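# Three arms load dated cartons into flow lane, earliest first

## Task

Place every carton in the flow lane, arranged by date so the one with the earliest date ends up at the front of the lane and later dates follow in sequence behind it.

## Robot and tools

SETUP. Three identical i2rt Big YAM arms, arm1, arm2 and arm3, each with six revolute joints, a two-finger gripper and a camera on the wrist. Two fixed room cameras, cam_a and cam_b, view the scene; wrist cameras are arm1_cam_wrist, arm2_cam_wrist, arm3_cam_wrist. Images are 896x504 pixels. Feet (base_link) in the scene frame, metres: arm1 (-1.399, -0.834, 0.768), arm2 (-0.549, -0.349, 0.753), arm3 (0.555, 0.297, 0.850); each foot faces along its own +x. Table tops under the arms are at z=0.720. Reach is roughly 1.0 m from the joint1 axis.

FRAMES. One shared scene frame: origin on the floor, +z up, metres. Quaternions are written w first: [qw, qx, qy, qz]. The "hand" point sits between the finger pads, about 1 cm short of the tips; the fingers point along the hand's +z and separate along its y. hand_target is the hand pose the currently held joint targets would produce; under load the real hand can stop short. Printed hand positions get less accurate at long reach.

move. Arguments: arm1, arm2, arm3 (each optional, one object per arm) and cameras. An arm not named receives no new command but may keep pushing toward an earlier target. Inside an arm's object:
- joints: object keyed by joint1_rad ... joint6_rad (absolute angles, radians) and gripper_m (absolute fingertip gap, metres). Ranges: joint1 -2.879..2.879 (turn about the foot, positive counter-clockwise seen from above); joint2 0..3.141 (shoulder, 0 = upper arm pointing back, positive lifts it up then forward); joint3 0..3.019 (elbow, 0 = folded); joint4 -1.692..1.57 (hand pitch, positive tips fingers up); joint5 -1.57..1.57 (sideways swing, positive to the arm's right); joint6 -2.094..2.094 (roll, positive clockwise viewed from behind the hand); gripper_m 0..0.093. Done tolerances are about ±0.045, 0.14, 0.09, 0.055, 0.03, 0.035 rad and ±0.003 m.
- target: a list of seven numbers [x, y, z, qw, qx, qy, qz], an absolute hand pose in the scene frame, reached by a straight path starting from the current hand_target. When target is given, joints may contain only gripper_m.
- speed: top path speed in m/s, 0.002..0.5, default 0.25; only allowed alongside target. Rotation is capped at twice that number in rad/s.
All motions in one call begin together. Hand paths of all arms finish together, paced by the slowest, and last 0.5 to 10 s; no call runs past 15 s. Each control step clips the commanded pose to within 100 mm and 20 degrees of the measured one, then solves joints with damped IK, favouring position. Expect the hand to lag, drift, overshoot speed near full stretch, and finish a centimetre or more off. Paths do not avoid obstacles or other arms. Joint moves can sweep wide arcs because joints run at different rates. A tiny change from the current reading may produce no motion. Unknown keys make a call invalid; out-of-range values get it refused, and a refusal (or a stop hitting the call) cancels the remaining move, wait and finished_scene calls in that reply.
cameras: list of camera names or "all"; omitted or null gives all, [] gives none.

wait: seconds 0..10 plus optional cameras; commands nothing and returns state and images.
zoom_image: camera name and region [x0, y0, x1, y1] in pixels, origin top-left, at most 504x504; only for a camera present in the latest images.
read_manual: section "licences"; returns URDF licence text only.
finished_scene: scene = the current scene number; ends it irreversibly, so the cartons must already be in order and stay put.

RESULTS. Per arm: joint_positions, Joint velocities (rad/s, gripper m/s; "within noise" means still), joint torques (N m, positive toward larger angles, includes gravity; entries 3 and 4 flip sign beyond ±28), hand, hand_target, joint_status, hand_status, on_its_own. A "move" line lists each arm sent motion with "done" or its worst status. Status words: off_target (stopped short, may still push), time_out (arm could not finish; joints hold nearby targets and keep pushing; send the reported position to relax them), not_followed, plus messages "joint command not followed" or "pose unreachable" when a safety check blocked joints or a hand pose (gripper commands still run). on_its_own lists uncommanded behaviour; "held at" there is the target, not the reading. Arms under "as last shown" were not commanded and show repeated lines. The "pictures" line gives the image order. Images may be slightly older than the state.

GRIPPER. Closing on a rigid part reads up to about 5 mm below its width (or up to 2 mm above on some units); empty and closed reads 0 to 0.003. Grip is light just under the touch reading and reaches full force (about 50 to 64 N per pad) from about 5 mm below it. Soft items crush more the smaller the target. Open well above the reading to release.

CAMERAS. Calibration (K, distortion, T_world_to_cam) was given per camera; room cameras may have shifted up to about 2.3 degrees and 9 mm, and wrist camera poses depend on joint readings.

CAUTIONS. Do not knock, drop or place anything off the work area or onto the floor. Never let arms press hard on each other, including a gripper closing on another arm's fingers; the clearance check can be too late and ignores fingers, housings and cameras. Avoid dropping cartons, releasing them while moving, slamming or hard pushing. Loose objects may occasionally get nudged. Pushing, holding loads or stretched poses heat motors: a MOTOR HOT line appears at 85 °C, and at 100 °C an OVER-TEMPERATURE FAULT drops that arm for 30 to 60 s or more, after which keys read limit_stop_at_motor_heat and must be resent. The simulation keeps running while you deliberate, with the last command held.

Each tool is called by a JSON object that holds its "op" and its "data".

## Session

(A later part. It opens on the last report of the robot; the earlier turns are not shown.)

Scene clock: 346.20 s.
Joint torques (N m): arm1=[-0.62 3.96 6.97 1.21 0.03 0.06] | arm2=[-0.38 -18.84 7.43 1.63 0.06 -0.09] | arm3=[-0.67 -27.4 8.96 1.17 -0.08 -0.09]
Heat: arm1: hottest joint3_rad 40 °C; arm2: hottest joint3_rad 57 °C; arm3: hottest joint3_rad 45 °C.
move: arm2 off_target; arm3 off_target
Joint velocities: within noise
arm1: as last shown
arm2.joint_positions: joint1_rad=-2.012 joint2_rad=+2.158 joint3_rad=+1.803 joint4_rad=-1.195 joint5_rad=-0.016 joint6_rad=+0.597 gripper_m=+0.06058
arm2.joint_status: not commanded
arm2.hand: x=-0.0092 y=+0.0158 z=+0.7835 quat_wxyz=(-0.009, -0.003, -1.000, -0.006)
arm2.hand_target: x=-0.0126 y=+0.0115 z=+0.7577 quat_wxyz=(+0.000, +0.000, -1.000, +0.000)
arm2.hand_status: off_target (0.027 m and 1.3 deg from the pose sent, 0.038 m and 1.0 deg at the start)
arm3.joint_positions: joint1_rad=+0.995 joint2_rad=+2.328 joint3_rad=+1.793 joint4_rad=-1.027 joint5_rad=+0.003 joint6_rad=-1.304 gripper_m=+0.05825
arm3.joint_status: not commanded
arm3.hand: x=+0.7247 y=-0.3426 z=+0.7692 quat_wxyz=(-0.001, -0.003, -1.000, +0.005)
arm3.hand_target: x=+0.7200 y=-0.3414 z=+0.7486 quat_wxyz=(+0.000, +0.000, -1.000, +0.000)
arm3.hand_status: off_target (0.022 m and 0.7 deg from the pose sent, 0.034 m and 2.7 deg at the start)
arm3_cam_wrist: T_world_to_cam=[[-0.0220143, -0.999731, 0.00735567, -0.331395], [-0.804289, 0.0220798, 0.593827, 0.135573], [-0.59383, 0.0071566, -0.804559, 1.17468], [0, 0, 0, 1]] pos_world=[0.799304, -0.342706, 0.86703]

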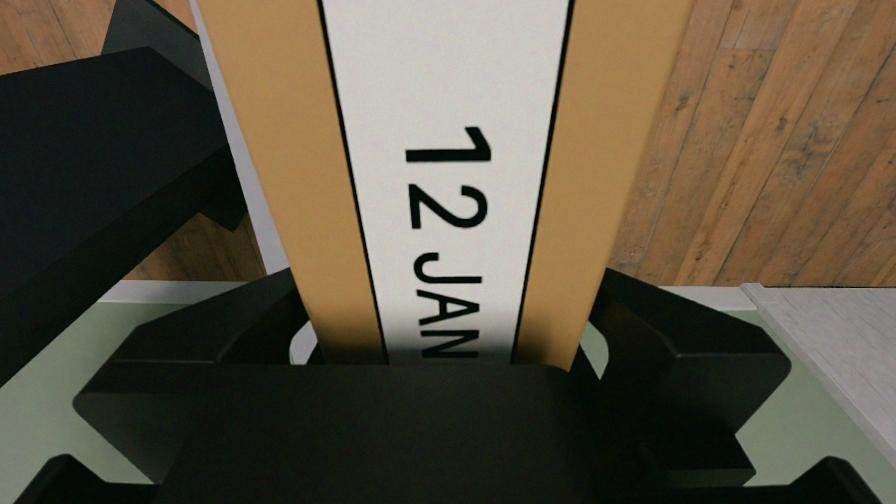

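{"op": "move", "data": {"arm2": {"joints": {"gripper_m": 0.093}}, "arm3": {"target": [0.72, -0.331, 0.80, 0, 0, 1, 0], "speed": 0.15}, "cameras": []}}

{"op": "move", "data": {"arm2": {"target": [-0.025, 0.008, 0.93, 0, 0, 1, 0], "speed": 0.35}, "arm3": {"target": [0.72, -0.329, 0.765, 0, 0, 1, 0], "speed": 0.1}, "cameras": ["arm3_cam_wrist"]}}

Scene clock: 352.30 s.
Joint torques (N m): arm1=[-0.56 4.01 6.98 1.18 0.03 0.06] | arm2=[-0.38 -19.08 7.94 0.79 0.06 -0.09] | arm3=[-0.15 -32.79 9.83 -0.16 -0.16 0]
Heat: arm1: hottest joint3_rad 40 °C; arm2: hottest joint3_rad 56 °C; arm3: hottest joint3_rad 45 °C.
move: arm2 done; arm3 off_target
Joint velocities: within noise
arm1.joint_positions: joint1_rad=+0.234 joint2_rad=+0.498 joint3_rad=+1.492 joint4_rad=-1.484 joint5_rad=+0.001 joint6_rad=-0.003 gripper_m=+0.09297
arm1.joint_status: not commanded
arm1.hand: x=-1.4364 y=-0.9791 z=+1.3425 quat_wxyz=(-0.314, -0.677, -0.528, +0.405)
arm1.hand_target: x=-1.4376 y=-0.9748 z=+1.3436 quat_wxyz=(-0.312, -0.682, -0.522, +0.407)
arm1.hand_status: not commanded
arm2.joint_positions: joint1_rad=-2.012 joint2_rad=+2.160 joint3_rad=+1.796 joint4_rad=-1.176 joint5_rad=-0.016 joint6_rad=+0.596 gripper_m=+0.09294
arm2.joint_status: all done
arm2.hand: x=-0.0076 y=+0.0168 z=+0.7795 quat_wxyz=(-0.013, -0.003, -1.000, -0.009)
arm2.hand_target: x=-0.0127 y=+0.0114 z=+0.7576 quat_wxyz=(+0.000, +0.000, -1.000, +0.000)
arm2.hand_status: not commanded
arm3.joint_positions: joint1_rad=+0.995 joint2_rad=+2.295 joint3_rad=+1.750 joint4_rad=-1.058 joint5_rad=+0.006 joint6_rad=-1.307 gripper_m=+0.05825
arm3.joint_status: not commanded
arm3.hand: x=+0.7190 y=-0.3234 z=+0.7756 quat_wxyz=(+0.006, -0.002, -1.000, -0.015)
arm3.hand_target: x=+0.7200 y=-0.3308 z=+0.7997 quat_wxyz=(+0.000, +0.000, -1.000, +0.000)
arm3.hand_status: off_target (0.026 m and 1.8 deg from the pose sent, 0.033 m and 0.7 deg at the start)

Scene clock: 353.93 s.
Joint torques (N m): arm1=[-0.62 3.96 6.98 1.18 0.03 0.07] | arm2=[-0.21 -18.73 13.82 -0.16 0.09 -0.06] | arm3=[0.09 -28.57 9.7 0.64 -0.19 0.01]
Heat: arm1: hottest joint3_rad 40 °C; arm2: hottest joint3_rad 56 °C; arm3: hottest joint3_rad 45 °C.
move: arm2 off_target; arm3 done
Joint velocities: within noise
arm1: as last shown
arm2.joint_positions: joint1_rad=-2.012 joint2_rad=+2.012 joint3_rad=+1.939 joint4_rad=-1.518 joint5_rad=-0.016 joint6_rad=+0.596 gripper_m=+0.09296
arm2.joint_status: not commanded
arm2.hand: x=-0.0358 y=+0.0006 z=+0.9238 quat_wxyz=(+0.008, -0.003, -1.000, +0.005)
arm2.hand_target: x=-0.0254 y=+0.0076 z=+0.9300 quat_wxyz=(-0.001, +0.000, -1.000, +0.000)
arm2.hand_status: off_target (0.014 m and 1.2 deg from the pose sent, 0.152 m and 1.9 deg at the start)
arm3.joint_positions: joint1_rad=+0.995 joint2_rad=+2.295 joint3_rad=+1.730 joint4_rad=-1.012 joint5_rad=+0.006 joint6_rad=-1.307 gripper_m=+0.05825
arm3.joint_status: not commanded
arm3.hand: x=+0.7196 y=-0.3256 z=+0.7690 quat_wxyz=(+0.003, -0.002, -1.000, -0.003)
arm3.hand_target: x=+0.7200 y=-0.3289 z=+0.7650 quat_wxyz=(+0.000, +0.000, -1.000, +0.000)
arm3.hand_status: done (0.005 m and 0.5 deg from the pose sent, 0.012 m and 1.8 deg at the start)
arm3_cam_wrist: T_world_to_cam=[[-0.0189046, -0.999792, -0.00760836, -0.305227], [-0.800046, 0.0105629, 0.599846, 0.119751], [-0.599641, 0.0174269, -0.80008, 1.17549], [0, 0, 0, 1]] pos_world=[0.794908, -0.326914, 0.866331]

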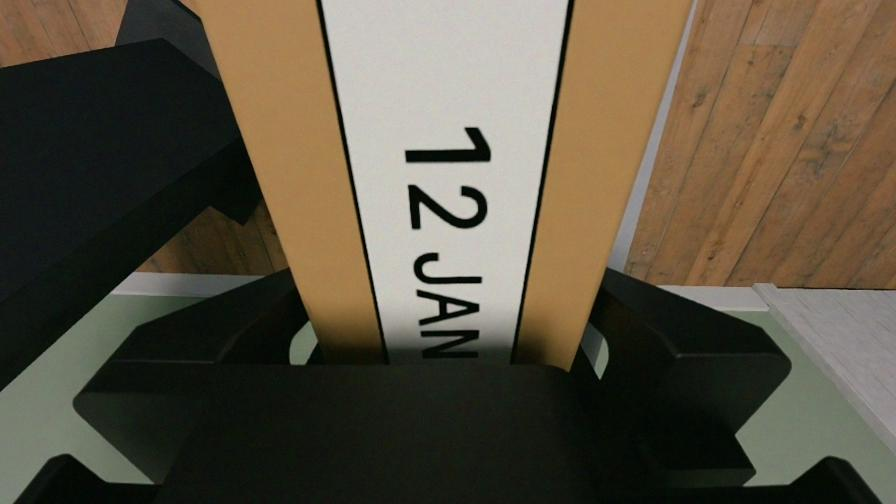

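{"op": "move", "data": {"arm2": {"target": [-0.33, 0.0, 0.935, 0, 0, 1, 0], "speed": 0.4}, "arm3": {"target": [0.72, -0.331, 0.735, 0, 0, 1, 0], "speed": 0.08}, "cameras": ["arm3_cam_wrist"]}}

Scene clock: 358.40 s.
Joint torques (N m): arm1=[-0.56 4.01 6.98 1.21 0.04 0.06] | arm2=[0.26 -10.46 8.23 0.72 0.12 0.09] | arm3=[0.03 -25.11 9.7 1.17 -0.3 -0.02]
Heat: arm1: hottest joint3_rad 40 °C; arm2: hottest joint3_rad 56 °C; arm3: hottest joint3_rad 45 °C.
move: arm2 done; arm3 off_target
Joint velocities: within noise
arm1: as last shown
arm2.joint_positions: joint1_rad=-1.608 joint2_rad=+1.434 joint3_rad=+1.228 joint4_rad=-1.351 joint5_rad=-0.016 joint6_rad=+0.988 gripper_m=+0.09296
arm2.joint_status: not commanded
arm2.hand: x=-0.3262 y=+0.0020 z=+0.9422 quat_wxyz=(-0.002, +0.003, -1.000, -0.004)
arm2.hand_target: x=-0.3300 y=-0.0001 z=+0.9351 quat_wxyz=(+0.000, +0.000, -1.000, +0.000)
arm2.hand_status: done (0.008 m and 0.6 deg from the pose sent, 0.294 m and 1.2 deg at the start)
arm3.joint_positions: joint1_rad=+0.995 joint2_rad=+2.303 joint3_rad=+1.730 joint4_rad=-0.980 joint5_rad=+0.009 joint6_rad=-1.305 gripper_m=+0.05825
arm3.joint_status: not commanded
arm3.hand: x=+0.7207 y=-0.3318 z=+0.7638 quat_wxyz=(+0.001, -0.002, -1.000, +0.010)
arm3.hand_target: x=+0.7198 y=-0.3298 z=+0.7358 quat_wxyz=(+0.000, +0.000, -1.000, +0.000)
arm3.hand_status: off_target (0.029 m and 1.1 deg from the pose sent, 0.034 m and 0.5 deg at the start)
arm3_cam_wrist: T_world_to_cam=[[-0.0206005, -0.999646, 0.0168284, -0.328792], [-0.801794, 0.0265735, 0.59701, 0.132553], [-0.597246, -0.00119422, -0.802057, 1.16568], [0, 0, 0, 1]] pos_world=[0.795706, -0.330806, 0.861342]

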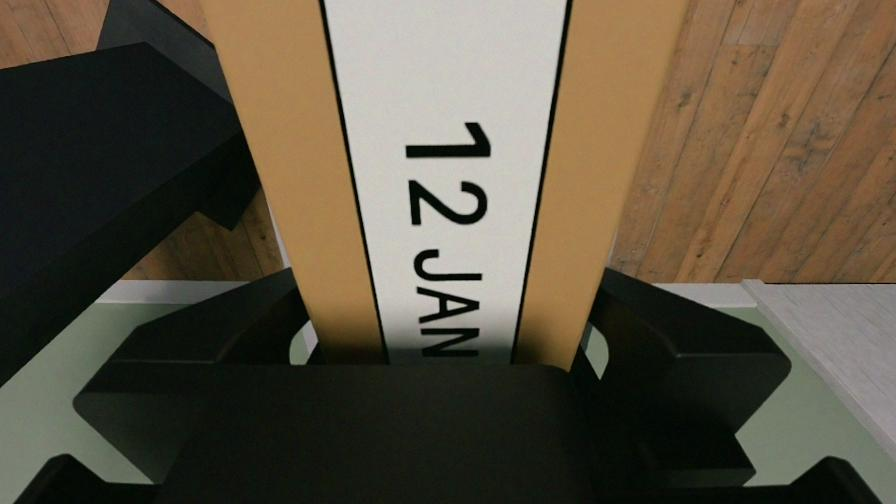

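{"op": "move", "data": {"arm3": {"target": [0.72, -0.325, 0.712, 0, 0, 1, 0], "speed": 0.1}, "cameras": ["arm3_cam_wrist"]}}

Scene clock: 362.63 s.
Joint torques (N m): arm1=[-0.56 3.96 6.98 1.18 0.03 0.07] | arm2=[0.26 -10.52 8.24 0.72 0.11 0.09] | arm3=[0.15 -23.36 8.36 1.57 -0.43 -0.04]
Heat: arm1: hottest joint3_rad 40 °C; arm2: hottest joint3_rad 55 °C; arm3: hottest joint3_rad 44 °C.
move: arm3 off_target
Joint velocities: within noise
arm1, arm2: as last shown
arm2.joint_positions: joint1_rad=-1.608 joint2_rad=+1.434 joint3_rad=+1.228 joint4_rad=-1.351 joint5_rad=-0.016 joint6_rad=+0.989 gripper_m=+0.09296
arm3.joint_positions: joint1_rad=+0.995 joint2_rad=+2.304 joint3_rad=+1.713 joint4_rad=-0.938 joint5_rad=+0.013 joint6_rad=-1.300 gripper_m=+0.05825
arm3.joint_status: not commanded
arm3.hand: x=+0.7207 y=-0.3340 z=+0.7580 quat_wxyz=(+0.000, -0.005, -1.000, +0.021)
arm3.hand_target: x=+0.7193 y=-0.3223 z=+0.7142 quat_wxyz=(+0.000, +0.000, -1.000, +0.000)
arm3.hand_status: off_target (0.047 m and 2.5 deg from the pose sent, 0.052 m and 1.1 deg at the start)
arm3_cam_wrist: T_world_to_cam=[[-0.0256971, -0.998863, 0.0401602, -0.344643], [-0.803301, 0.0445445, 0.593905, 0.145461], [-0.595018, -0.0169991, -0.803532, 1.15527], [0, 0, 0, 1]] pos_world=[0.795403, -0.331092, 0.855752]

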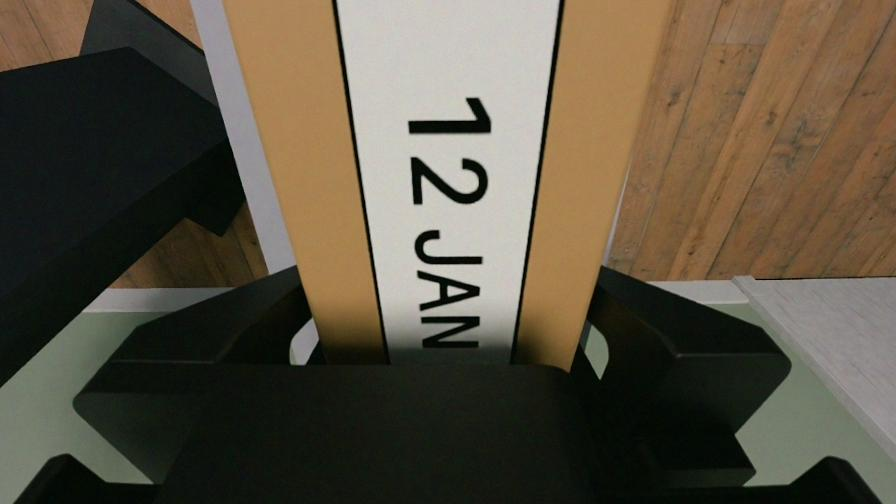

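{"op": "move", "data": {"arm3": {"target": [0.72, -0.317, 0.697, 0, 0, 1, 0], "speed": 0.1}, "cameras": ["arm3_cam_wrist"]}}

Scene clock: 366.87 s.
Joint torques (N m): arm1=[-0.56 3.96 6.98 1.2 0.03 0.07] | arm2=[0.26 -10.46 8.24 0.7 0.11 0.1] | arm3=[0.38 -22.42 7.24 1.63 -0.41 -0.01]
Heat: arm1: hottest joint3_rad 40 °C; arm2: hottest joint3_rad 54 °C; arm3: hottest joint3_rad 44 °C.
move: arm3 off_target
Joint velocities: within noise
arm1, arm2: as last shown
arm3.joint_positions: joint1_rad=+0.995 joint2_rad=+2.304 joint3_rad=+1.691 joint4_rad=-0.899 joint5_rad=+0.012 joint6_rad=-1.300 gripper_m=+0.05825
arm3.joint_status: not commanded
arm3.hand: x=+0.7207 y=-0.3336 z=+0.7514 quat_wxyz=(-0.003, -0.005, -1.000, +0.030)
arm3.hand_target: x=+0.7191 y=-0.3138 z=+0.7003 quat_wxyz=(+0.000, +0.000, -1.000, +0.000)
arm3.hand_status: off_target (0.057 m and 3.5 deg from the pose sent, 0.063 m and 2.5 deg at the start)
arm3_cam_wrist: T_world_to_cam=[[-0.0260328, -0.998052, 0.0567034, -0.35592], [-0.806377, 0.0544902, 0.588886, 0.158691], [-0.590828, -0.030394, -0.806225, 1.1445], [0, 0, 0, 1]] pos_world=[0.794901, -0.329088, 0.849454]

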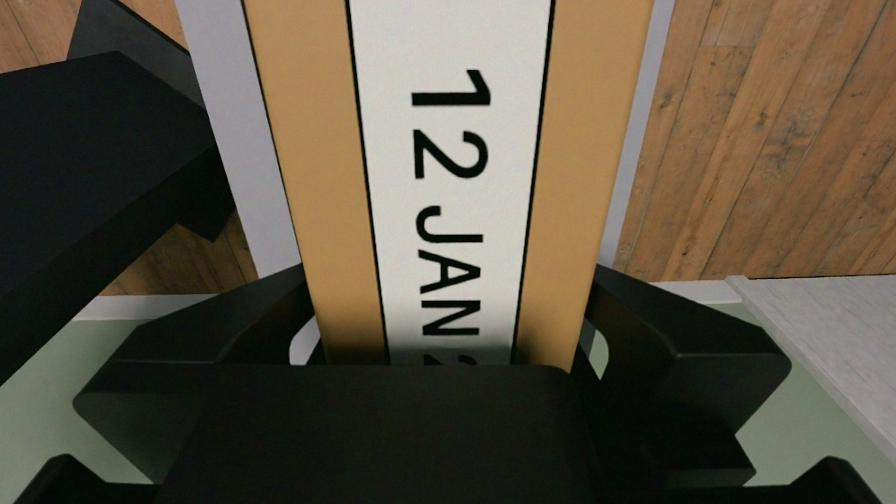

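{"op": "move", "data": {"arm2": {"joints": {"joint1_rad": 0.5, "joint2_rad": 0.8, "joint3_rad": 1.3, "joint4_rad": -1.4, "joint5_rad": 0, "joint6_rad": 0}}, "arm3": {"target": [0.7207, -0.329, 0.752, 0, 0, 1, 0], "speed": 0.12}, "cameras": []}}

{"op": "move", "data": {"arm3": {"joints": {"gripper_m": 0.074}}, "cameras": ["arm3_cam_wrist"]}}

Scene clock: 377.47 s.
Joint torques (N m): arm1=[-0.56 3.96 6.97 1.2 0.03 0.06] | arm2=[0.56 -1.32 13.22 1.02 -0.01 -0.11] | arm3=[0.21 -27.4 11.9 -0.32 -0.33 0.05]
Heat: arm1: hottest joint3_rad 40 °C; arm2: hottest joint3_rad 52 °C; arm3: hottest joint2_rad 43 °C.
move: arm2 done; arm3 done
Joint velocities: within noise
arm1: as last shown
arm2.joint_positions: joint1_rad=+0.492 joint2_rad=+0.805 joint3_rad=+1.261 joint4_rad=-1.390 joint5_rad=+0.000 joint6_rad=+0.011 gripper_m=+0.09301
arm2.joint_status: all done
arm2.hand: x=-0.8496 y=-0.3297 z=+1.1709 quat_wxyz=(+0.000, +0.951, -0.029, -0.308)
arm2.hand_target: x=-0.8473 y=-0.3319 z=+1.1901 quat_wxyz=(-0.001, +0.946, -0.021, -0.325)
arm2.hand_status: not commanded
arm3.joint_positions: joint1_rad=+0.995 joint2_rad=+2.304 joint3_rad=+1.701 joint4_rad=-0.964 joint5_rad=+0.010 joint6_rad=-1.310 gripper_m=+0.05825
arm3.joint_status: not commanded
arm3.hand: x=+0.7181 y=-0.3225 z=+0.7542 quat_wxyz=(+0.003, +0.000, -1.000, +0.003)
arm3.hand_target: x=+0.7207 y=-0.3287 z=+0.7520 quat_wxyz=(+0.000, +0.000, -1.000, +0.000)
arm3.hand_status: done (0.007 m and 0.5 deg from the pose sent, 0.005 m and 3.4 deg at the start)

Scene clock: 378.07 s.
Joint torques (N m): arm1=[-0.5 3.96 6.98 1.18 0.03 0.07] | arm2=[0.56 -1.32 13.2 1.14 -0.02 -0.12] | arm3=[0.03 -27.52 10.97 -0.18 -0.17 0.05]
Heat: arm1: hottest joint3_rad 40 °C; arm2: hottest joint3_rad 52 °C; arm3: hottest joint2_rad 43 °C.
move: arm3 done
Joint velocities: within noise
arm1, arm2: as last shown
arm3.joint_positions: joint1_rad=+0.995 joint2_rad=+2.304 joint3_rad=+1.713 joint4_rad=-0.965 joint5_rad=+0.006 joint6_rad=-1.310 gripper_m=+0.07386
arm3.joint_status: all done
arm3.hand: x=+0.7200 y=-0.3276 z=+0.7581 quat_wxyz=(+0.000, +0.000, -1.000, +0.008)
arm3.hand_target: x=+0.7206 y=-0.3288 z=+0.7520 quat_wxyz=(+0.000, +0.000, -1.000, +0.000)
arm3.hand_status: not commanded
arm3_cam_wrist: T_world_to_cam=[[-0.0155845, -0.999789, 0.0133639, -0.325597], [-0.803409, 0.0204776, 0.595075, 0.135878], [-0.595223, -0.00146272, -0.803559, 1.16027], [0, 0, 0, 1]] pos_world=[0.794709, -0.326614, 0.855836]

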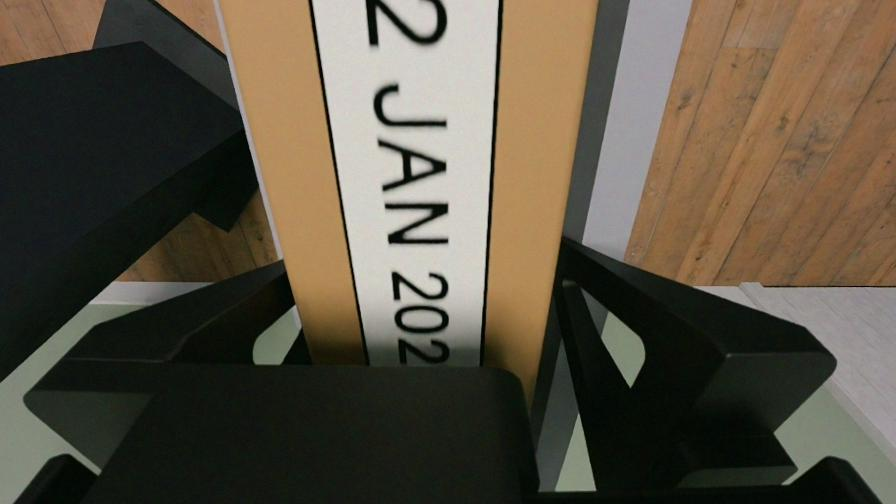

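{"op": "move", "data": {"cameras": ["arm3_cam_wrist", "cam_b"]}}

Scene clock: 389.40 s.
Joint torques (N m): arm1=[-0.5 3.9 6.98 1.2 0.03 0.07] | arm2=[0.5 -1.38 13.22 1.11 -0.01 -0.11] | arm3=[0.15 -27.4 10.96 -0.17 -0.17 0.06]
Heat: arm1: hottest joint3_rad 40 °C; arm2: hottest joint3_rad 53 °C; arm3: hottest joint3_rad 44 °C.
Joint velocities: within noise
arm1.joint_positions: joint1_rad=+0.234 joint2_rad=+0.498 joint3_rad=+1.492 joint4_rad=-1.484 joint5_rad=+0.001 joint6_rad=-0.003 gripper_m=+0.09297
arm1.joint_status: not commanded
arm1.hand: x=-1.4364 y=-0.9791 z=+1.3425 quat_wxyz=(-0.314, -0.677, -0.528, +0.405) (m; scene frame)
arm1.hand_target: x=-1.4376 y=-0.9748 z=+1.3436 quat_wxyz=(-0.312, -0.682, -0.522, +0.407) (m; scene frame)
arm1.hand_status: not commanded
arm2.joint_positions: joint1_rad=+0.492 joint2_rad=+0.805 joint3_rad=+1.261 joint4_rad=-1.391 joint5_rad=+0.000 joint6_rad=+0.011 gripper_m=+0.09301
arm2.joint_status: not commanded
arm2.hand: x=-0.8496 y=-0.3297 z=+1.1708 quat_wxyz=(+0.000, +0.951, -0.029, -0.308) (m; scene frame)
arm2.hand_target: x=-0.8473 y=-0.3319 z=+1.1901 quat_wxyz=(-0.001, +0.946, -0.021, -0.325) (m; scene frame)
arm2.hand_status: not commanded
arm3.joint_positions: joint1_rad=+0.995 joint2_rad=+2.304 joint3_rad=+1.713 joint4_rad=-0.965 joint5_rad=+0.006 joint6_rad=-1.310 gripper_m=+0.07391
arm3.joint_status: all done
arm3.hand: x=+0.7200 y=-0.3276 z=+0.7581 quat_wxyz=(+0.000, +0.000, -1.000, +0.008) (m; scene frame)
arm3.hand_target: x=+0.7206 y=-0.3288 z=+0.7520 quat_wxyz=(+0.000, +0.000, -1.000, +0.000) (m; scene frame)
arm3.hand_status: not commanded
pictures: arm3_cam_wrist, cam_b
camera_calibration:
arm3_cam_wrist: T_world_to_cam=[[-0.0155845, -0.999789, 0.0133639, -0.325597], [-0.803409, 0.0204776, 0.595075, 0.135878], [-0.595223, -0.00146272, -0.803559, 1.16027], [0, 0, 0, 1]] pos_world=[0.794709, -0.326614, 0.855836]

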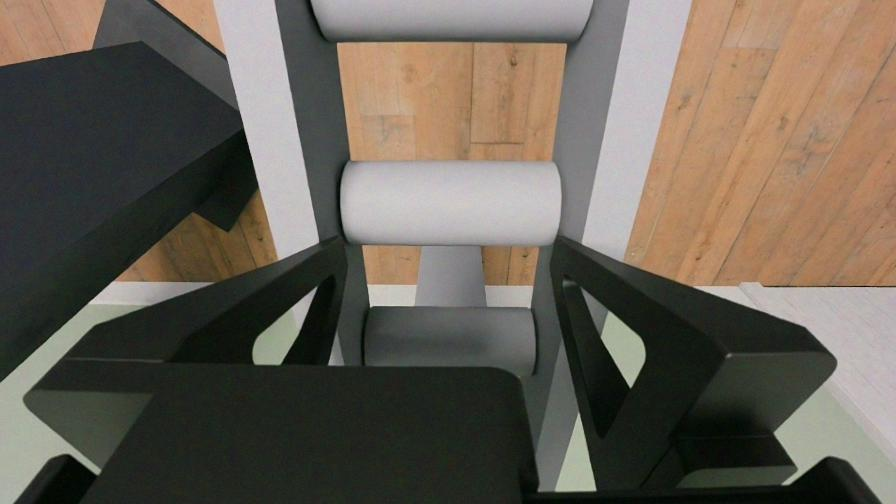

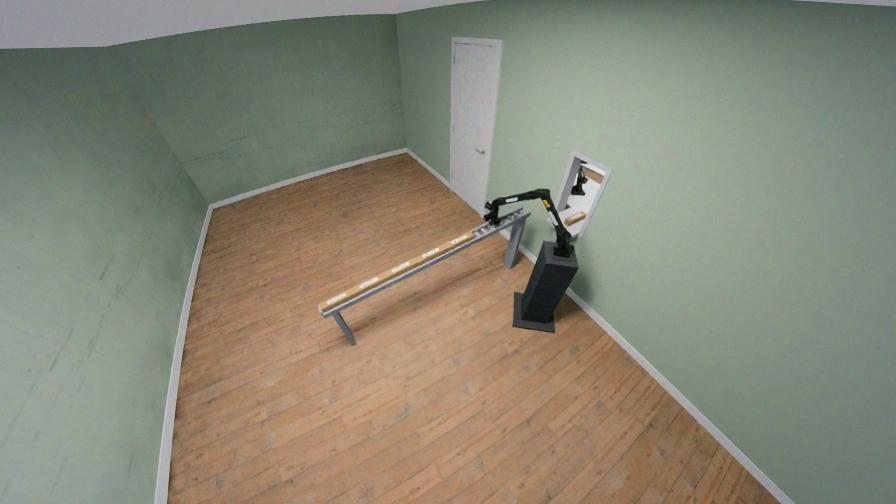

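{"op": "move", "data": {"arm3": {"target": [0.72, -0.325, 0.92, 0, 0, 1, 0], "speed": 0.3}, "cameras": []}}

{"op": "move", "data": {"arm3": {"joints": {"joint1_rad": -0.232, "joint2_rad": 1.321, "joint3_rad": 0.922, "joint4_rad": -1.172, "joint5_rad": 0, "joint6_rad": 0.604, "gripper_m": 0.093}}, "cameras": ["cam_b", "cam_a"]}}

{"op": "zoom_image", "data": {"camera": "cam_b", "region": [300, 180, 560, 340]}}

Scene clock: 393.60 s.
Joint torques (N m): arm1=[-0.56 4.01 6.97 1.2 0.04 0.06] | arm2=[0.56 -1.26 13.22 1.13 -0.01 -0.12] | arm3=[0.21 -25.58 13.33 -0.06 -0.13 0.08]
Heat: arm1: hottest joint3_rad 40 °C; arm2: hottest joint3_rad 53 °C; arm3: hottest joint3_rad 44 °C.
move: arm3 done
Joint velocities: within noise
arm1, arm2: as last shown
arm3.joint_positions: joint1_rad=+0.995 joint2_rad=+2.088 joint3_rad=+1.811 joint4_rad=-1.286 joint5_rad=+0.004 joint6_rad=-1.310 gripper_m=+0.07394
arm3.joint_status: not commanded
arm3.hand: x=+0.7174 y=-0.3185 z=+0.9257 quat_wxyz=(+0.000, +0.000, -1.000, +0.004)
arm3.hand_target: x=+0.7199 y=-0.3247 z=+0.9200 quat_wxyz=(+0.000, +0.000, -1.000, +0.000)
arm3.hand_status: done (0.009 m and 0.4 deg from the pose sent, 0.162 m and 0.9 deg at the start)

Scene clock: 395.40 s.
Joint torques (N m): arm1=[-0.56 3.96 6.97 1.18 0.03 0.07] | arm2=[0.5 -1.32 13.2 1.11 -0.01 -0.12] | arm3=[-0.38 -12.57 10.26 0.34 0 0.14]
Heat: arm1: hottest joint3_rad 40 °C; arm2: hottest joint3_rad 53 °C; arm3: hottest joint3_rad 44 °C.
move: arm3 done
Joint velocities: within noise
arm1, arm2: as last shown
arm3.joint_positions: joint1_rad=-0.224 joint2_rad=+1.323 joint3_rad=+0.921 joint4_rad=-1.171 joint5_rad=+0.002 joint6_rad=+0.595 gripper_m=+0.09293
arm3.joint_status: all done
arm3.hand: x=+0.2708 y=+0.0995 z=+0.9683 quat_wxyz=(+0.002, -1.000, -0.008, -0.001)
arm3.hand_target: x=+0.2693 y=+0.1013 z=+0.9695 quat_wxyz=(+0.000, -1.000, +0.000, -0.001)
arm3.hand_status: not commanded
pictures: cam_a, cam_b

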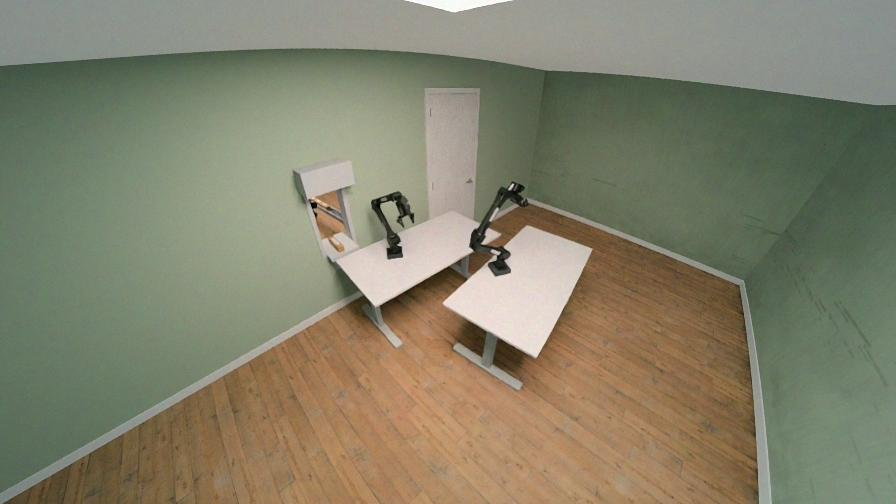

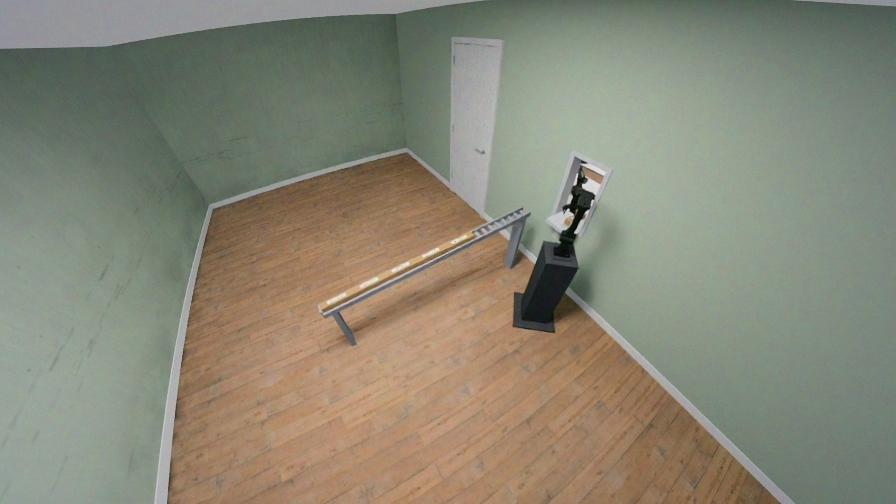

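Scaled by 1.938 (camera's finer frame: 1280x720).

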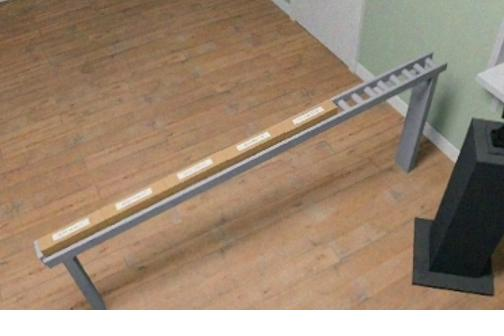

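{"op": "move", "data": {"arm3": {"target": [-0.01, 0.0155, 0.93, 0, 1, 0, 0], "speed": 0.35}, "cameras": ["arm3_cam_wrist"]}}

Scene clock: 399.23 s.
Joint torques (N m): arm1=[-0.56 3.9 6.97 1.2 0.03 0.06] | arm2=[0.56 -1.26 13.22 1.13 -0.01 -0.12] | arm3=[-0.44 -24.35 14.43 -0.01 0.03 -0.02]
Heat: arm1: hottest joint3_rad 40 °C; arm2: hottest joint3_rad 53 °C; arm3: hottest joint3_rad 44 °C.
move: arm3 off_target
Joint velocities: within noise
arm1, arm2: as last shown
arm3.joint_positions: joint1_rad=-0.366 joint2_rad=+2.038 joint3_rad=+1.750 joint4_rad=-1.283 joint5_rad=+0.002 joint6_rad=+0.473 gripper_m=+0.09293
arm3.joint_status: not commanded
arm3.hand: x=+0.0021 y=+0.0174 z=+0.9328 quat_wxyz=(+0.001, -1.000, +0.001, +0.000)
arm3.hand_target: x=-0.0095 y=+0.0159 z=+0.9298 quat_wxyz=(+0.000, -1.000, +0.000, +0.000)
arm3.hand_status: off_target (0.013 m and 0.2 deg from the pose sent, 0.296 m and 1.0 deg at the start)
arm3_cam_wrist: T_world_to_cam=[[0.0180281, 0.999837, -0.00039709, -0.0161906], [0.802655, -0.0142359, 0.596273, -0.555804], [0.596171, -0.0110684, -0.802781, 0.870754], [0, 0, 0, 1]] pos_world=[-0.0727076, 0.0179135, 1.03043]

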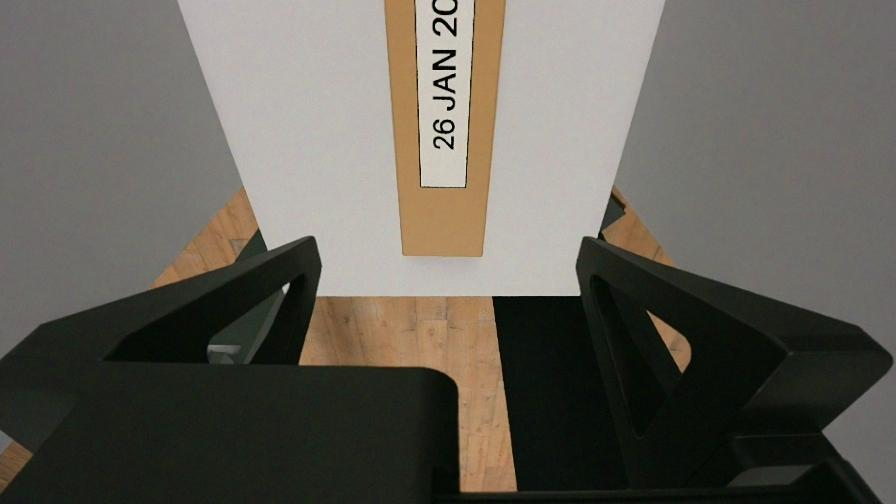

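{"op": "move", "data": {"arm3": {"target": [-0.045, 0.0155, 0.77, 0, 0.99976, -0.0218, 0], "speed": 0.2}, "cameras": ["arm3_cam_wrist"]}}

Scene clock: 409.73 s.
Joint torques (N m): arm1=[-0.56 3.9 6.97 1.2 0.03 0.06] | arm2=[0.44 -1.32 13.19 1.13 -0.01 -0.12] | arm3=[-0.62 -27.93 12.81 0.69 0.04 0.13]
Heat: arm1: hottest joint3_rad 40 °C; arm2: hottest joint3_rad 53 °C; arm3: hottest joint3_rad 44 °C.
move: arm3 off_target
Joint velocities: within noise
arm1, arm2: as last shown
arm3.joint_positions: joint1_rad=-0.386 joint2_rad=+2.305 joint3_rad=+1.764 joint4_rad=-1.052 joint5_rad=+0.002 joint6_rad=+0.476 gripper_m=+0.09293
arm3.joint_status: not commanded
arm3.hand: x=-0.0289 y=+0.0163 z=+0.7722 quat_wxyz=(+0.006, -1.000, +0.013, -0.011)
arm3.hand_target: x=-0.0444 y=+0.0158 z=+0.7702 quat_wxyz=(+0.000, -1.000, +0.022, +0.000)
arm3.hand_status: off_target (0.016 m and 1.7 deg from the pose sent, 0.170 m and 2.4 deg at the start)
arm3_cam_wrist: T_world_to_cam=[[0.0415761, 0.999087, 0.00979099, -0.0217662], [0.78939, -0.0388538, 0.612661, -0.447828], [0.612482, -0.0177431, -0.790285, 0.75123], [0, 0, 0, 1]] pos_world=[-0.105699, 0.0176757, 0.868266]

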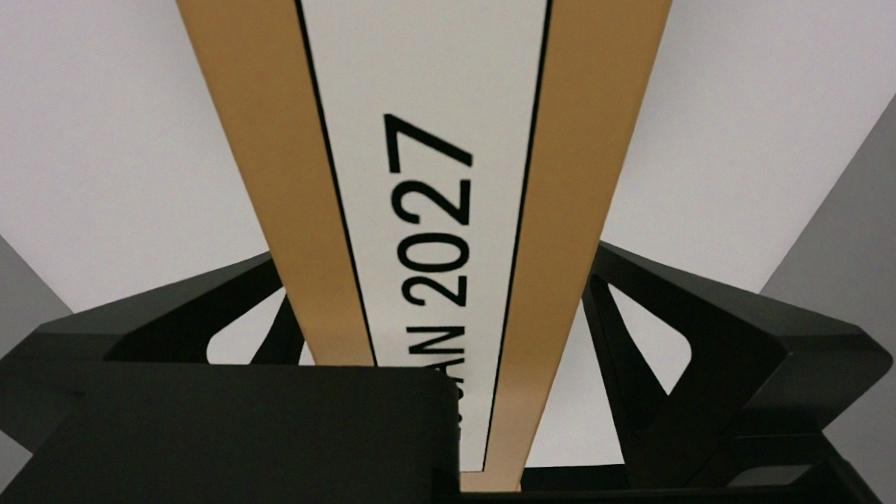

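{"op": "move", "data": {"arm3": {"joints": {"gripper_m": 0.05}}, "cameras": ["arm3_cam_wrist"]}}

Scene clock: 411.77 s.
Joint torques (N m): arm1=[-0.56 3.96 6.98 1.21 0.03 0.06] | arm2=[0.5 -1.32 13.22 1.11 -0.01 -0.12] | arm3=[-0.73 -27.75 12.78 0.66 0.15 0.15]
Heat: arm1: hottest joint3_rad 40 °C; arm2: hottest joint3_rad 53 °C; arm3: hottest joint3_rad 44 °C.
move: arm3 off_target
Joint velocities: within noise
arm1, arm2: as last shown
arm3.joint_positions: joint1_rad=-0.386 joint2_rad=+2.305 joint3_rad=+1.764 joint4_rad=-1.051 joint5_rad=-0.002 joint6_rad=+0.476 gripper_m=+0.05827
arm3.joint_status: gripper_m off_target (ended at +0.05831, target +0.05000)
arm3.hand: x=-0.0290 y=+0.0157 z=+0.7722 quat_wxyz=(+0.004, -1.000, +0.013, -0.011)
arm3.hand_target: x=-0.0444 y=+0.0158 z=+0.7702 quat_wxyz=(+0.000, -1.000, +0.022, +0.000)
arm3.hand_status: not commanded
arm3_cam_wrist: T_world_to_cam=[[0.0416738, 0.999111, 0.00635042, -0.0184659], [0.789446, -0.036823, 0.612714, -0.447836], [0.612403, -0.0205208, -0.790279, 0.751319], [0, 0, 0, 1]] pos_world=[-0.105799, 0.0173765, 0.868264]

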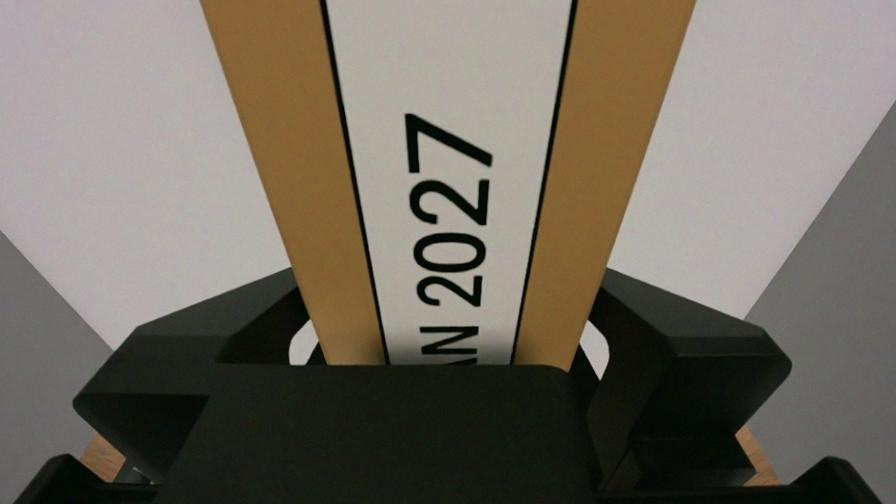

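Gripped. Raise and withdraw.

{"op": "move", "data": {"arm3": {"target": [-0.02, 0.018, 0.91, 0, 0.99976, -0.0218, 0], "speed": 0.3}, "cameras": []}}

{"op": "move", "data": {"arm3": {"target": [0.27, 0.09, 0.965, 0, 0.99983, -0.0183, 0], "speed": 0.4}, "cameras": ["arm3_cam_wrist"]}}

Scene clock: 415.00 s.
Joint torques (N m): arm1=[-0.56 3.96 6.97 1.18 0.03 0.06] | arm2=[0.56 -1.32 13.2 1.13 -0.01 -0.12] | arm3=[0.5 -28.22 13.94 -0.03 0.13 0.16]
Heat: arm1: hottest joint3_rad 40 °C; arm2: hottest joint3_rad 53 °C; arm3: hottest joint3_rad 45 °C.
move: arm3 off_target
Joint velocities: within noise
arm1, arm2: as last shown
arm3.joint_positions: joint1_rad=-0.386 joint2_rad=+2.109 joint3_rad=+1.760 joint4_rad=-1.253 joint5_rad=-0.001 joint6_rad=+0.489 gripper_m=+0.05827
arm3.joint_status: not commanded
arm3.hand: x=-0.0087 y=+0.0256 z=+0.8936 quat_wxyz=(+0.007, -1.000, +0.019, -0.015)
arm3.hand_target: x=-0.0195 y=+0.0182 z=+0.9102 quat_wxyz=(+0.000, -1.000, +0.022, +0.000)
arm3.hand_status: off_target (0.021 m and 1.9 deg from the pose sent, 0.138 m and 1.7 deg at the start; pose on its path clipped on 4 of 42 steps)

Scene clock: 416.80 s.
Joint torques (N m): arm1=[-0.56 3.96 6.97 1.2 0.03 0.07] | arm2=[0.5 -1.26 13.22 1.13 -0.01 -0.12] | arm3=[1.26 -14.92 10.88 0.01 0.2 0.15]
Heat: arm1: hottest joint3_rad 40 °C; arm2: hottest joint3_rad 53 °C; arm3: hottest joint3_rad 45 °C.
move: arm3 off_target
Joint velocities: within noise
arm1, arm2: as last shown
arm3.joint_positions: joint1_rad=-0.216 joint2_rad=+1.361 joint3_rad=+0.916 joint4_rad=-1.146 joint5_rad=-0.002 joint6_rad=+0.659 gripper_m=+0.05827
arm3.joint_status: not commanded
arm3.hand: x=+0.2701 y=+0.0945 z=+0.9545 quat_wxyz=(+0.005, -1.000, +0.020, -0.010)
arm3.hand_target: x=+0.2700 y=+0.0901 z=+0.9649 quat_wxyz=(+0.000, -1.000, +0.018, +0.000)
arm3.hand_status: off_target (0.011 m and 1.3 deg from the pose sent, 0.295 m and 1.9 deg at the start)
arm3_cam_wrist: T_world_to_cam=[[0.0549108, 0.998455, 0.00847147, -0.116433], [0.790228, -0.0486422, 0.61088, -0.790085], [0.610348, -0.0268495, -0.791678, 0.716363], [0, 0, 0, 1]] pos_world=[0.193509, 0.097056, 1.05076]

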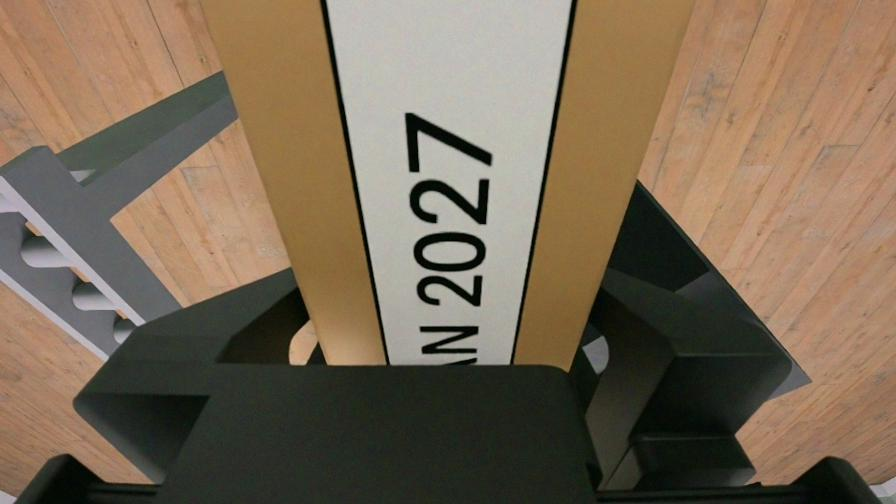

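{"op": "move", "data": {"arm3": {"joints": {"joint1_rad": 0.869, "joint2_rad": 1.97, "joint3_rad": 1.95, "joint4_rad": -1.51, "joint5_rad": 0, "joint6_rad": -1.436}}, "cameras": ["arm3_cam_wrist", "cam_b"]}}

{"op": "zoom_image", "data": {"camera": "cam_b", "region": [400, 140, 600, 280]}}

Scene clock: 421.70 s.
Joint torques (N m): arm1=[-0.56 3.96 6.99 1.2 0.03 0.06] | arm2=[0.56 -1.38 13.2 1.13 -0.01 -0.12] | arm3=[-0.26 -28.28 15.83 -0.12 -0.06 -0.06]
Heat: arm1: hottest joint3_rad 40 °C; arm2: hottest joint3_rad 54 °C; arm3: hottest joint3_rad 45 °C.
move: arm3 done
Joint velocities: within noise
arm1.joint_positions: joint1_rad=+0.234 joint2_rad=+0.498 joint3_rad=+1.492 joint4_rad=-1.484 joint5_rad=+0.001 joint6_rad=-0.003 gripper_m=+0.09297
arm1.joint_status: not commanded
arm1.hand: x=-1.4364 y=-0.9791 z=+1.3425 quat_wxyz=(-0.314, -0.677, -0.528, +0.405)
arm1.hand_target: x=-1.4376 y=-0.9748 z=+1.3436 quat_wxyz=(-0.312, -0.682, -0.522, +0.407)
arm1.hand_status: not commanded
arm2.joint_positions: joint1_rad=+0.492 joint2_rad=+0.805 joint3_rad=+1.261 joint4_rad=-1.391 joint5_rad=+0.000 joint6_rad=+0.011 gripper_m=+0.09301
arm2.joint_status: not commanded
arm2.hand: x=-0.8496 y=-0.3297 z=+1.1708 quat_wxyz=(+0.000, +0.951, -0.029, -0.308)
arm2.hand_target: x=-0.8473 y=-0.3319 z=+1.1901 quat_wxyz=(-0.001, +0.946, -0.021, -0.325)
arm2.hand_status: not commanded
arm3.joint_positions: joint1_rad=+0.868 joint2_rad=+1.987 joint3_rad=+1.896 joint4_rad=-1.500 joint5_rad=+0.000 joint6_rad=-1.427 gripper_m=+0.05830
arm3.joint_status: all done
arm3.hand: x=+0.6355 y=-0.3097 z=+1.0190 quat_wxyz=(+0.001, -0.005, -1.000, -0.010)
arm3.hand_target: x=+0.6373 y=-0.3205 z=+1.0498 quat_wxyz=(-0.004, +0.000, -1.000, +0.020)
arm3.hand_status: not commanded
arm3_cam_wrist: T_world_to_cam=[[-0.0257587, -0.999416, -0.0224531, -0.269454], [-0.802432, 0.00727614, 0.596699, -0.0939557], [-0.596187, 0.0333873, -0.802151, 1.32968], [0, 0, 0, 1]] pos_world=[0.710403, -0.313007, 1.11662]

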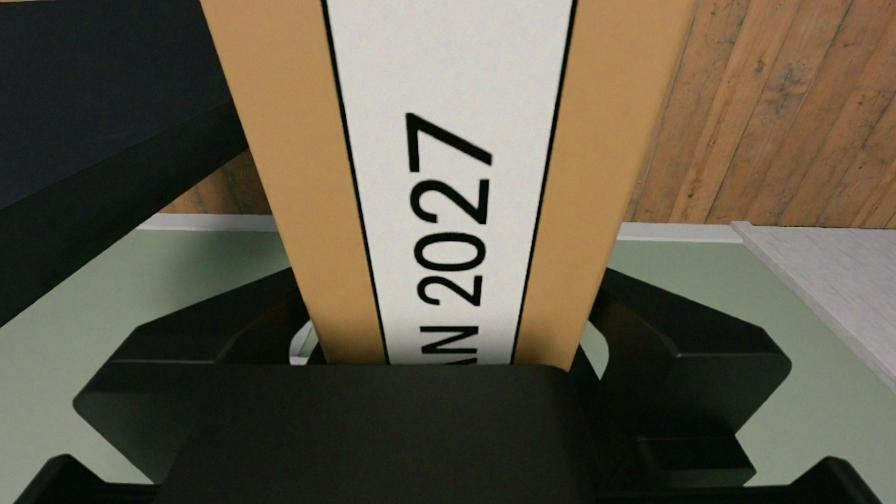

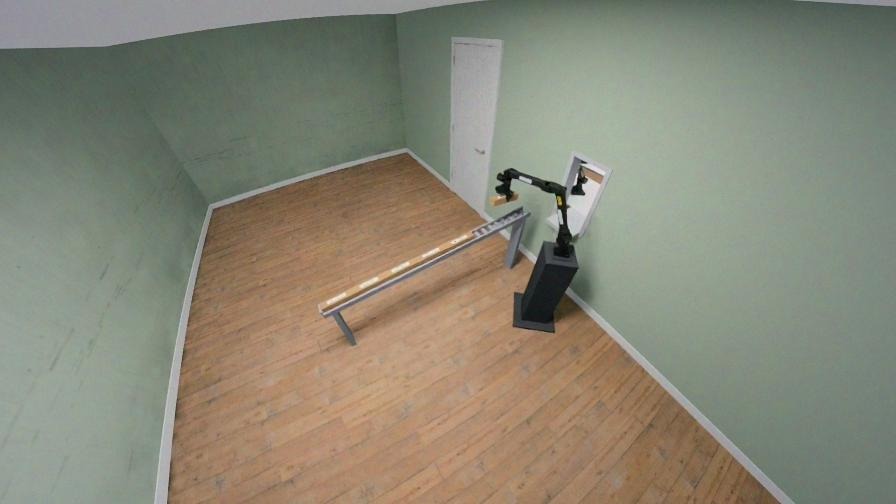

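Scaled by 2.520 (camera's finer frame: 1280x720).

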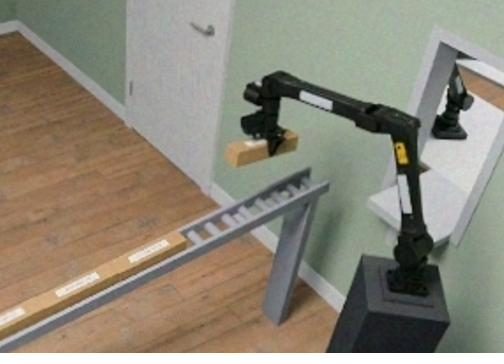

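{"op": "move", "data": {"arm3": {"target": [0.645, -0.350, 0.80, 0, 0, 1, 0], "speed": 0.25}, "cameras": ["arm3_cam_wrist"]}}

Scene clock: 425.70 s.
Joint torques (N m): arm1=[-0.56 3.96 7.01 1.18 0.03 0.07] | arm2=[0.44 -1.26 13.2 1.11 -0.01 -0.12] | arm3=[0.56 -30.39 11.79 0.49 -0.02 0.01]
Heat: arm1: hottest joint3_rad 40 °C; arm2: hottest joint3_rad 54 °C; arm3: hottest joint3_rad 45 °C.
move: arm3 off_target
Joint velocities: within noise
arm1, arm2: as last shown
arm3.joint_positions: joint1_rad=+0.868 joint2_rad=+2.281 joint3_rad=+1.745 joint4_rad=-1.083 joint5_rad=+0.001 joint6_rad=-1.427 gripper_m=+0.05829
arm3.joint_status: not commanded
arm3.hand: x=+0.6392 y=-0.3337 z=+0.7829 quat_wxyz=(+0.003, -0.005, -1.000, -0.024)
arm3.hand_target: x=+0.6449 y=-0.3493 z=+0.8003 quat_wxyz=(+0.000, +0.000, -1.000, +0.000)
arm3.hand_status: off_target (0.024 m and 2.8 deg from the pose sent, 0.223 m and 1.3 deg at the start)
arm3_cam_wrist: T_world_to_cam=[[-0.0254752, -0.998412, -0.050252, -0.276647], [-0.799935, -0.00978854, 0.600006, 0.0400838], [-0.599545, 0.0554836, -0.798415, 1.14985], [0, 0, 0, 1]] pos_world=[0.714404, -0.339613, 0.880105]

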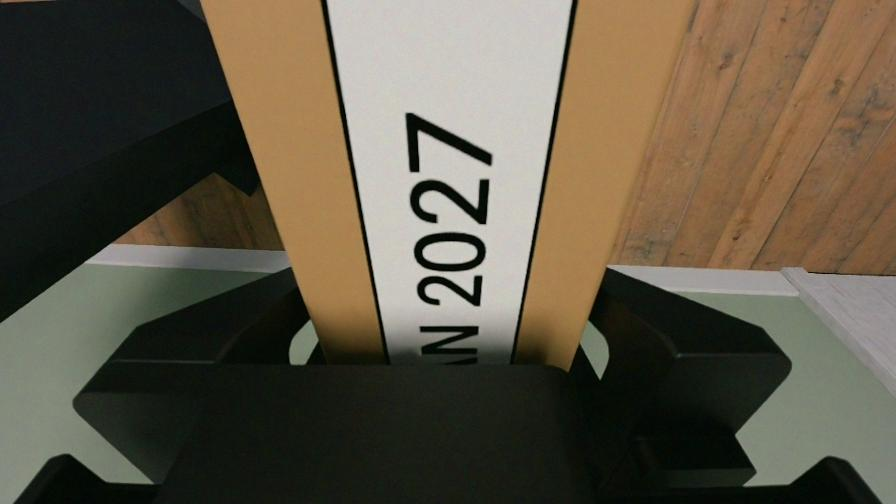

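{"op": "move", "data": {"arm3": {"target": [0.645, -0.331, 0.79, 0, 0, 1, 0], "speed": 0.08}, "cameras": ["arm3_cam_wrist"]}}

Scene clock: 430.97 s.
Joint torques (N m): arm1=[-0.62 4.01 6.97 1.22 0.03 0.07] | arm2=[0.5 -1.26 13.22 1.13 -0.01 -0.11] | arm3=[0.97 -30.86 9.02 0.46 -0.22 0.09]
Heat: arm1: hottest joint3_rad 40 °C; arm2: hottest joint3_rad 54 °C; arm3: hottest joint3_rad 45 °C.
move: arm3 off_target
Joint velocities: within noise
arm1, arm2: as last shown
arm3.joint_positions: joint1_rad=+0.869 joint2_rad=+2.265 joint3_rad=+1.685 joint4_rad=-1.026 joint5_rad=+0.006 joint6_rad=-1.430 gripper_m=+0.05829
arm3.joint_status: not commanded
arm3.hand: x=+0.6371 y=-0.3240 z=+0.7731 quat_wxyz=(+0.005, -0.003, -1.000, -0.017)
arm3.hand_target: x=+0.6450 y=-0.3307 z=+0.7899 quat_wxyz=(+0.000, +0.000, -1.000, +0.000)
arm3.hand_status: off_target (0.020 m and 2.1 deg from the pose sent, 0.009 m and 2.8 deg at the start)
arm3_cam_wrist: T_world_to_cam=[[-0.0223727, -0.999067, -0.0369324, -0.28003], [-0.797594, -0.00443667, 0.603178, 0.0422971], [-0.602779, 0.0429518, -0.796751, 1.13696], [0, 0, 0, 1]] pos_world=[0.712807, -0.328415, 0.870019]

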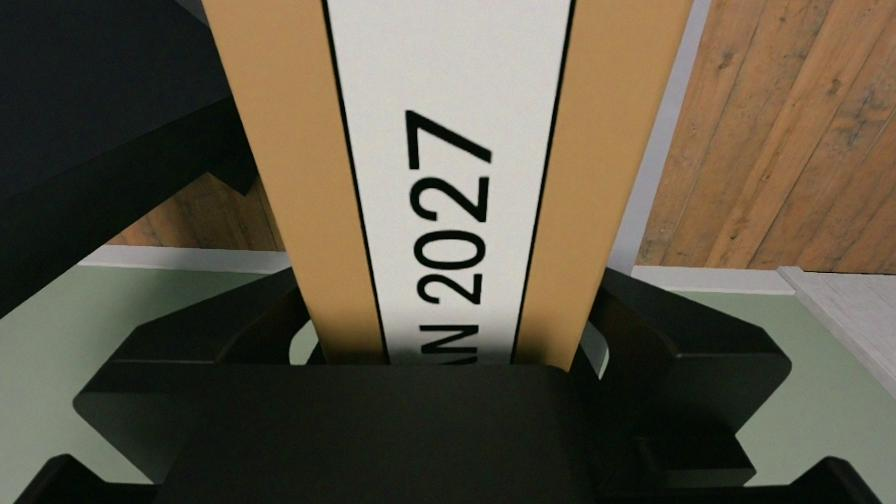

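{"op": "move", "data": {"arm3": {"target": [0.645, -0.340, 0.783, 0, 0, 1, 0], "speed": 0.08}, "cameras": ["arm3_cam_wrist"]}}

Scene clock: 435.47 s.
Joint torques (N m): arm1=[-0.5 3.9 6.97 1.18 0.03 0.06] | arm2=[0.5 -1.26 13.22 1.13 -0.01 -0.12] | arm3=[0.79 -28.51 12.23 0.29 -0.22 0.05]
Heat: arm1: hottest joint3_rad 40 °C; arm2: hottest joint3_rad 54 °C; arm3: hottest joint3_rad 45 °C.
move: arm3 off_target
Joint velocities: within noise
arm1, arm2: as last shown
arm3.joint_positions: joint1_rad=+0.869 joint2_rad=+2.265 joint3_rad=+1.685 joint4_rad=-1.026 joint5_rad=+0.006 joint6_rad=-1.430 gripper_m=+0.05829
arm3.joint_status: not commanded
arm3.hand: x=+0.6371 y=-0.3240 z=+0.7731 quat_wxyz=(+0.005, -0.003, -1.000, -0.017)
arm3.hand_target: x=+0.6450 y=-0.3393 z=+0.7834 quat_wxyz=(+0.000, +0.000, -1.000, +0.000)
arm3.hand_status: off_target (0.020 m and 2.1 deg from the pose sent, 0.020 m and 2.1 deg at the start)
arm3_cam_wrist: T_world_to_cam=[[-0.0223727, -0.999067, -0.0369324, -0.28003], [-0.797594, -0.00443667, 0.603178, 0.0422971], [-0.602779, 0.0429518, -0.796751, 1.13696], [0, 0, 0, 1]] pos_world=[0.712807, -0.328415, 0.870019]

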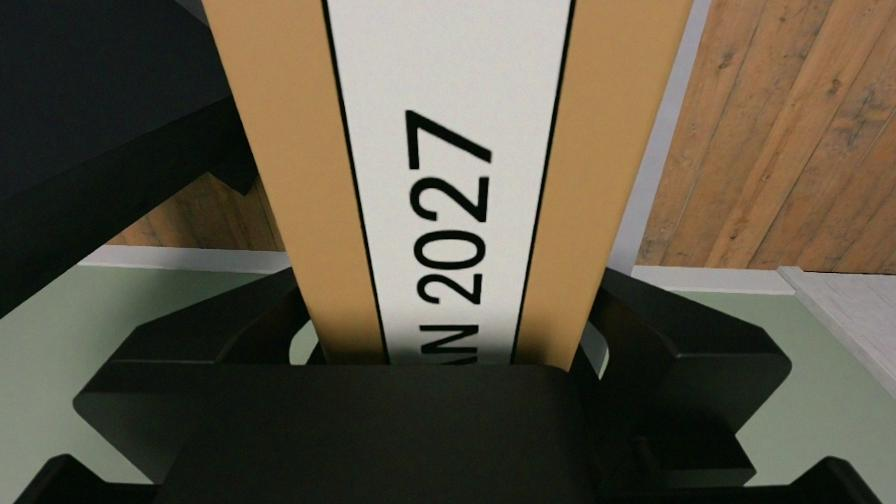

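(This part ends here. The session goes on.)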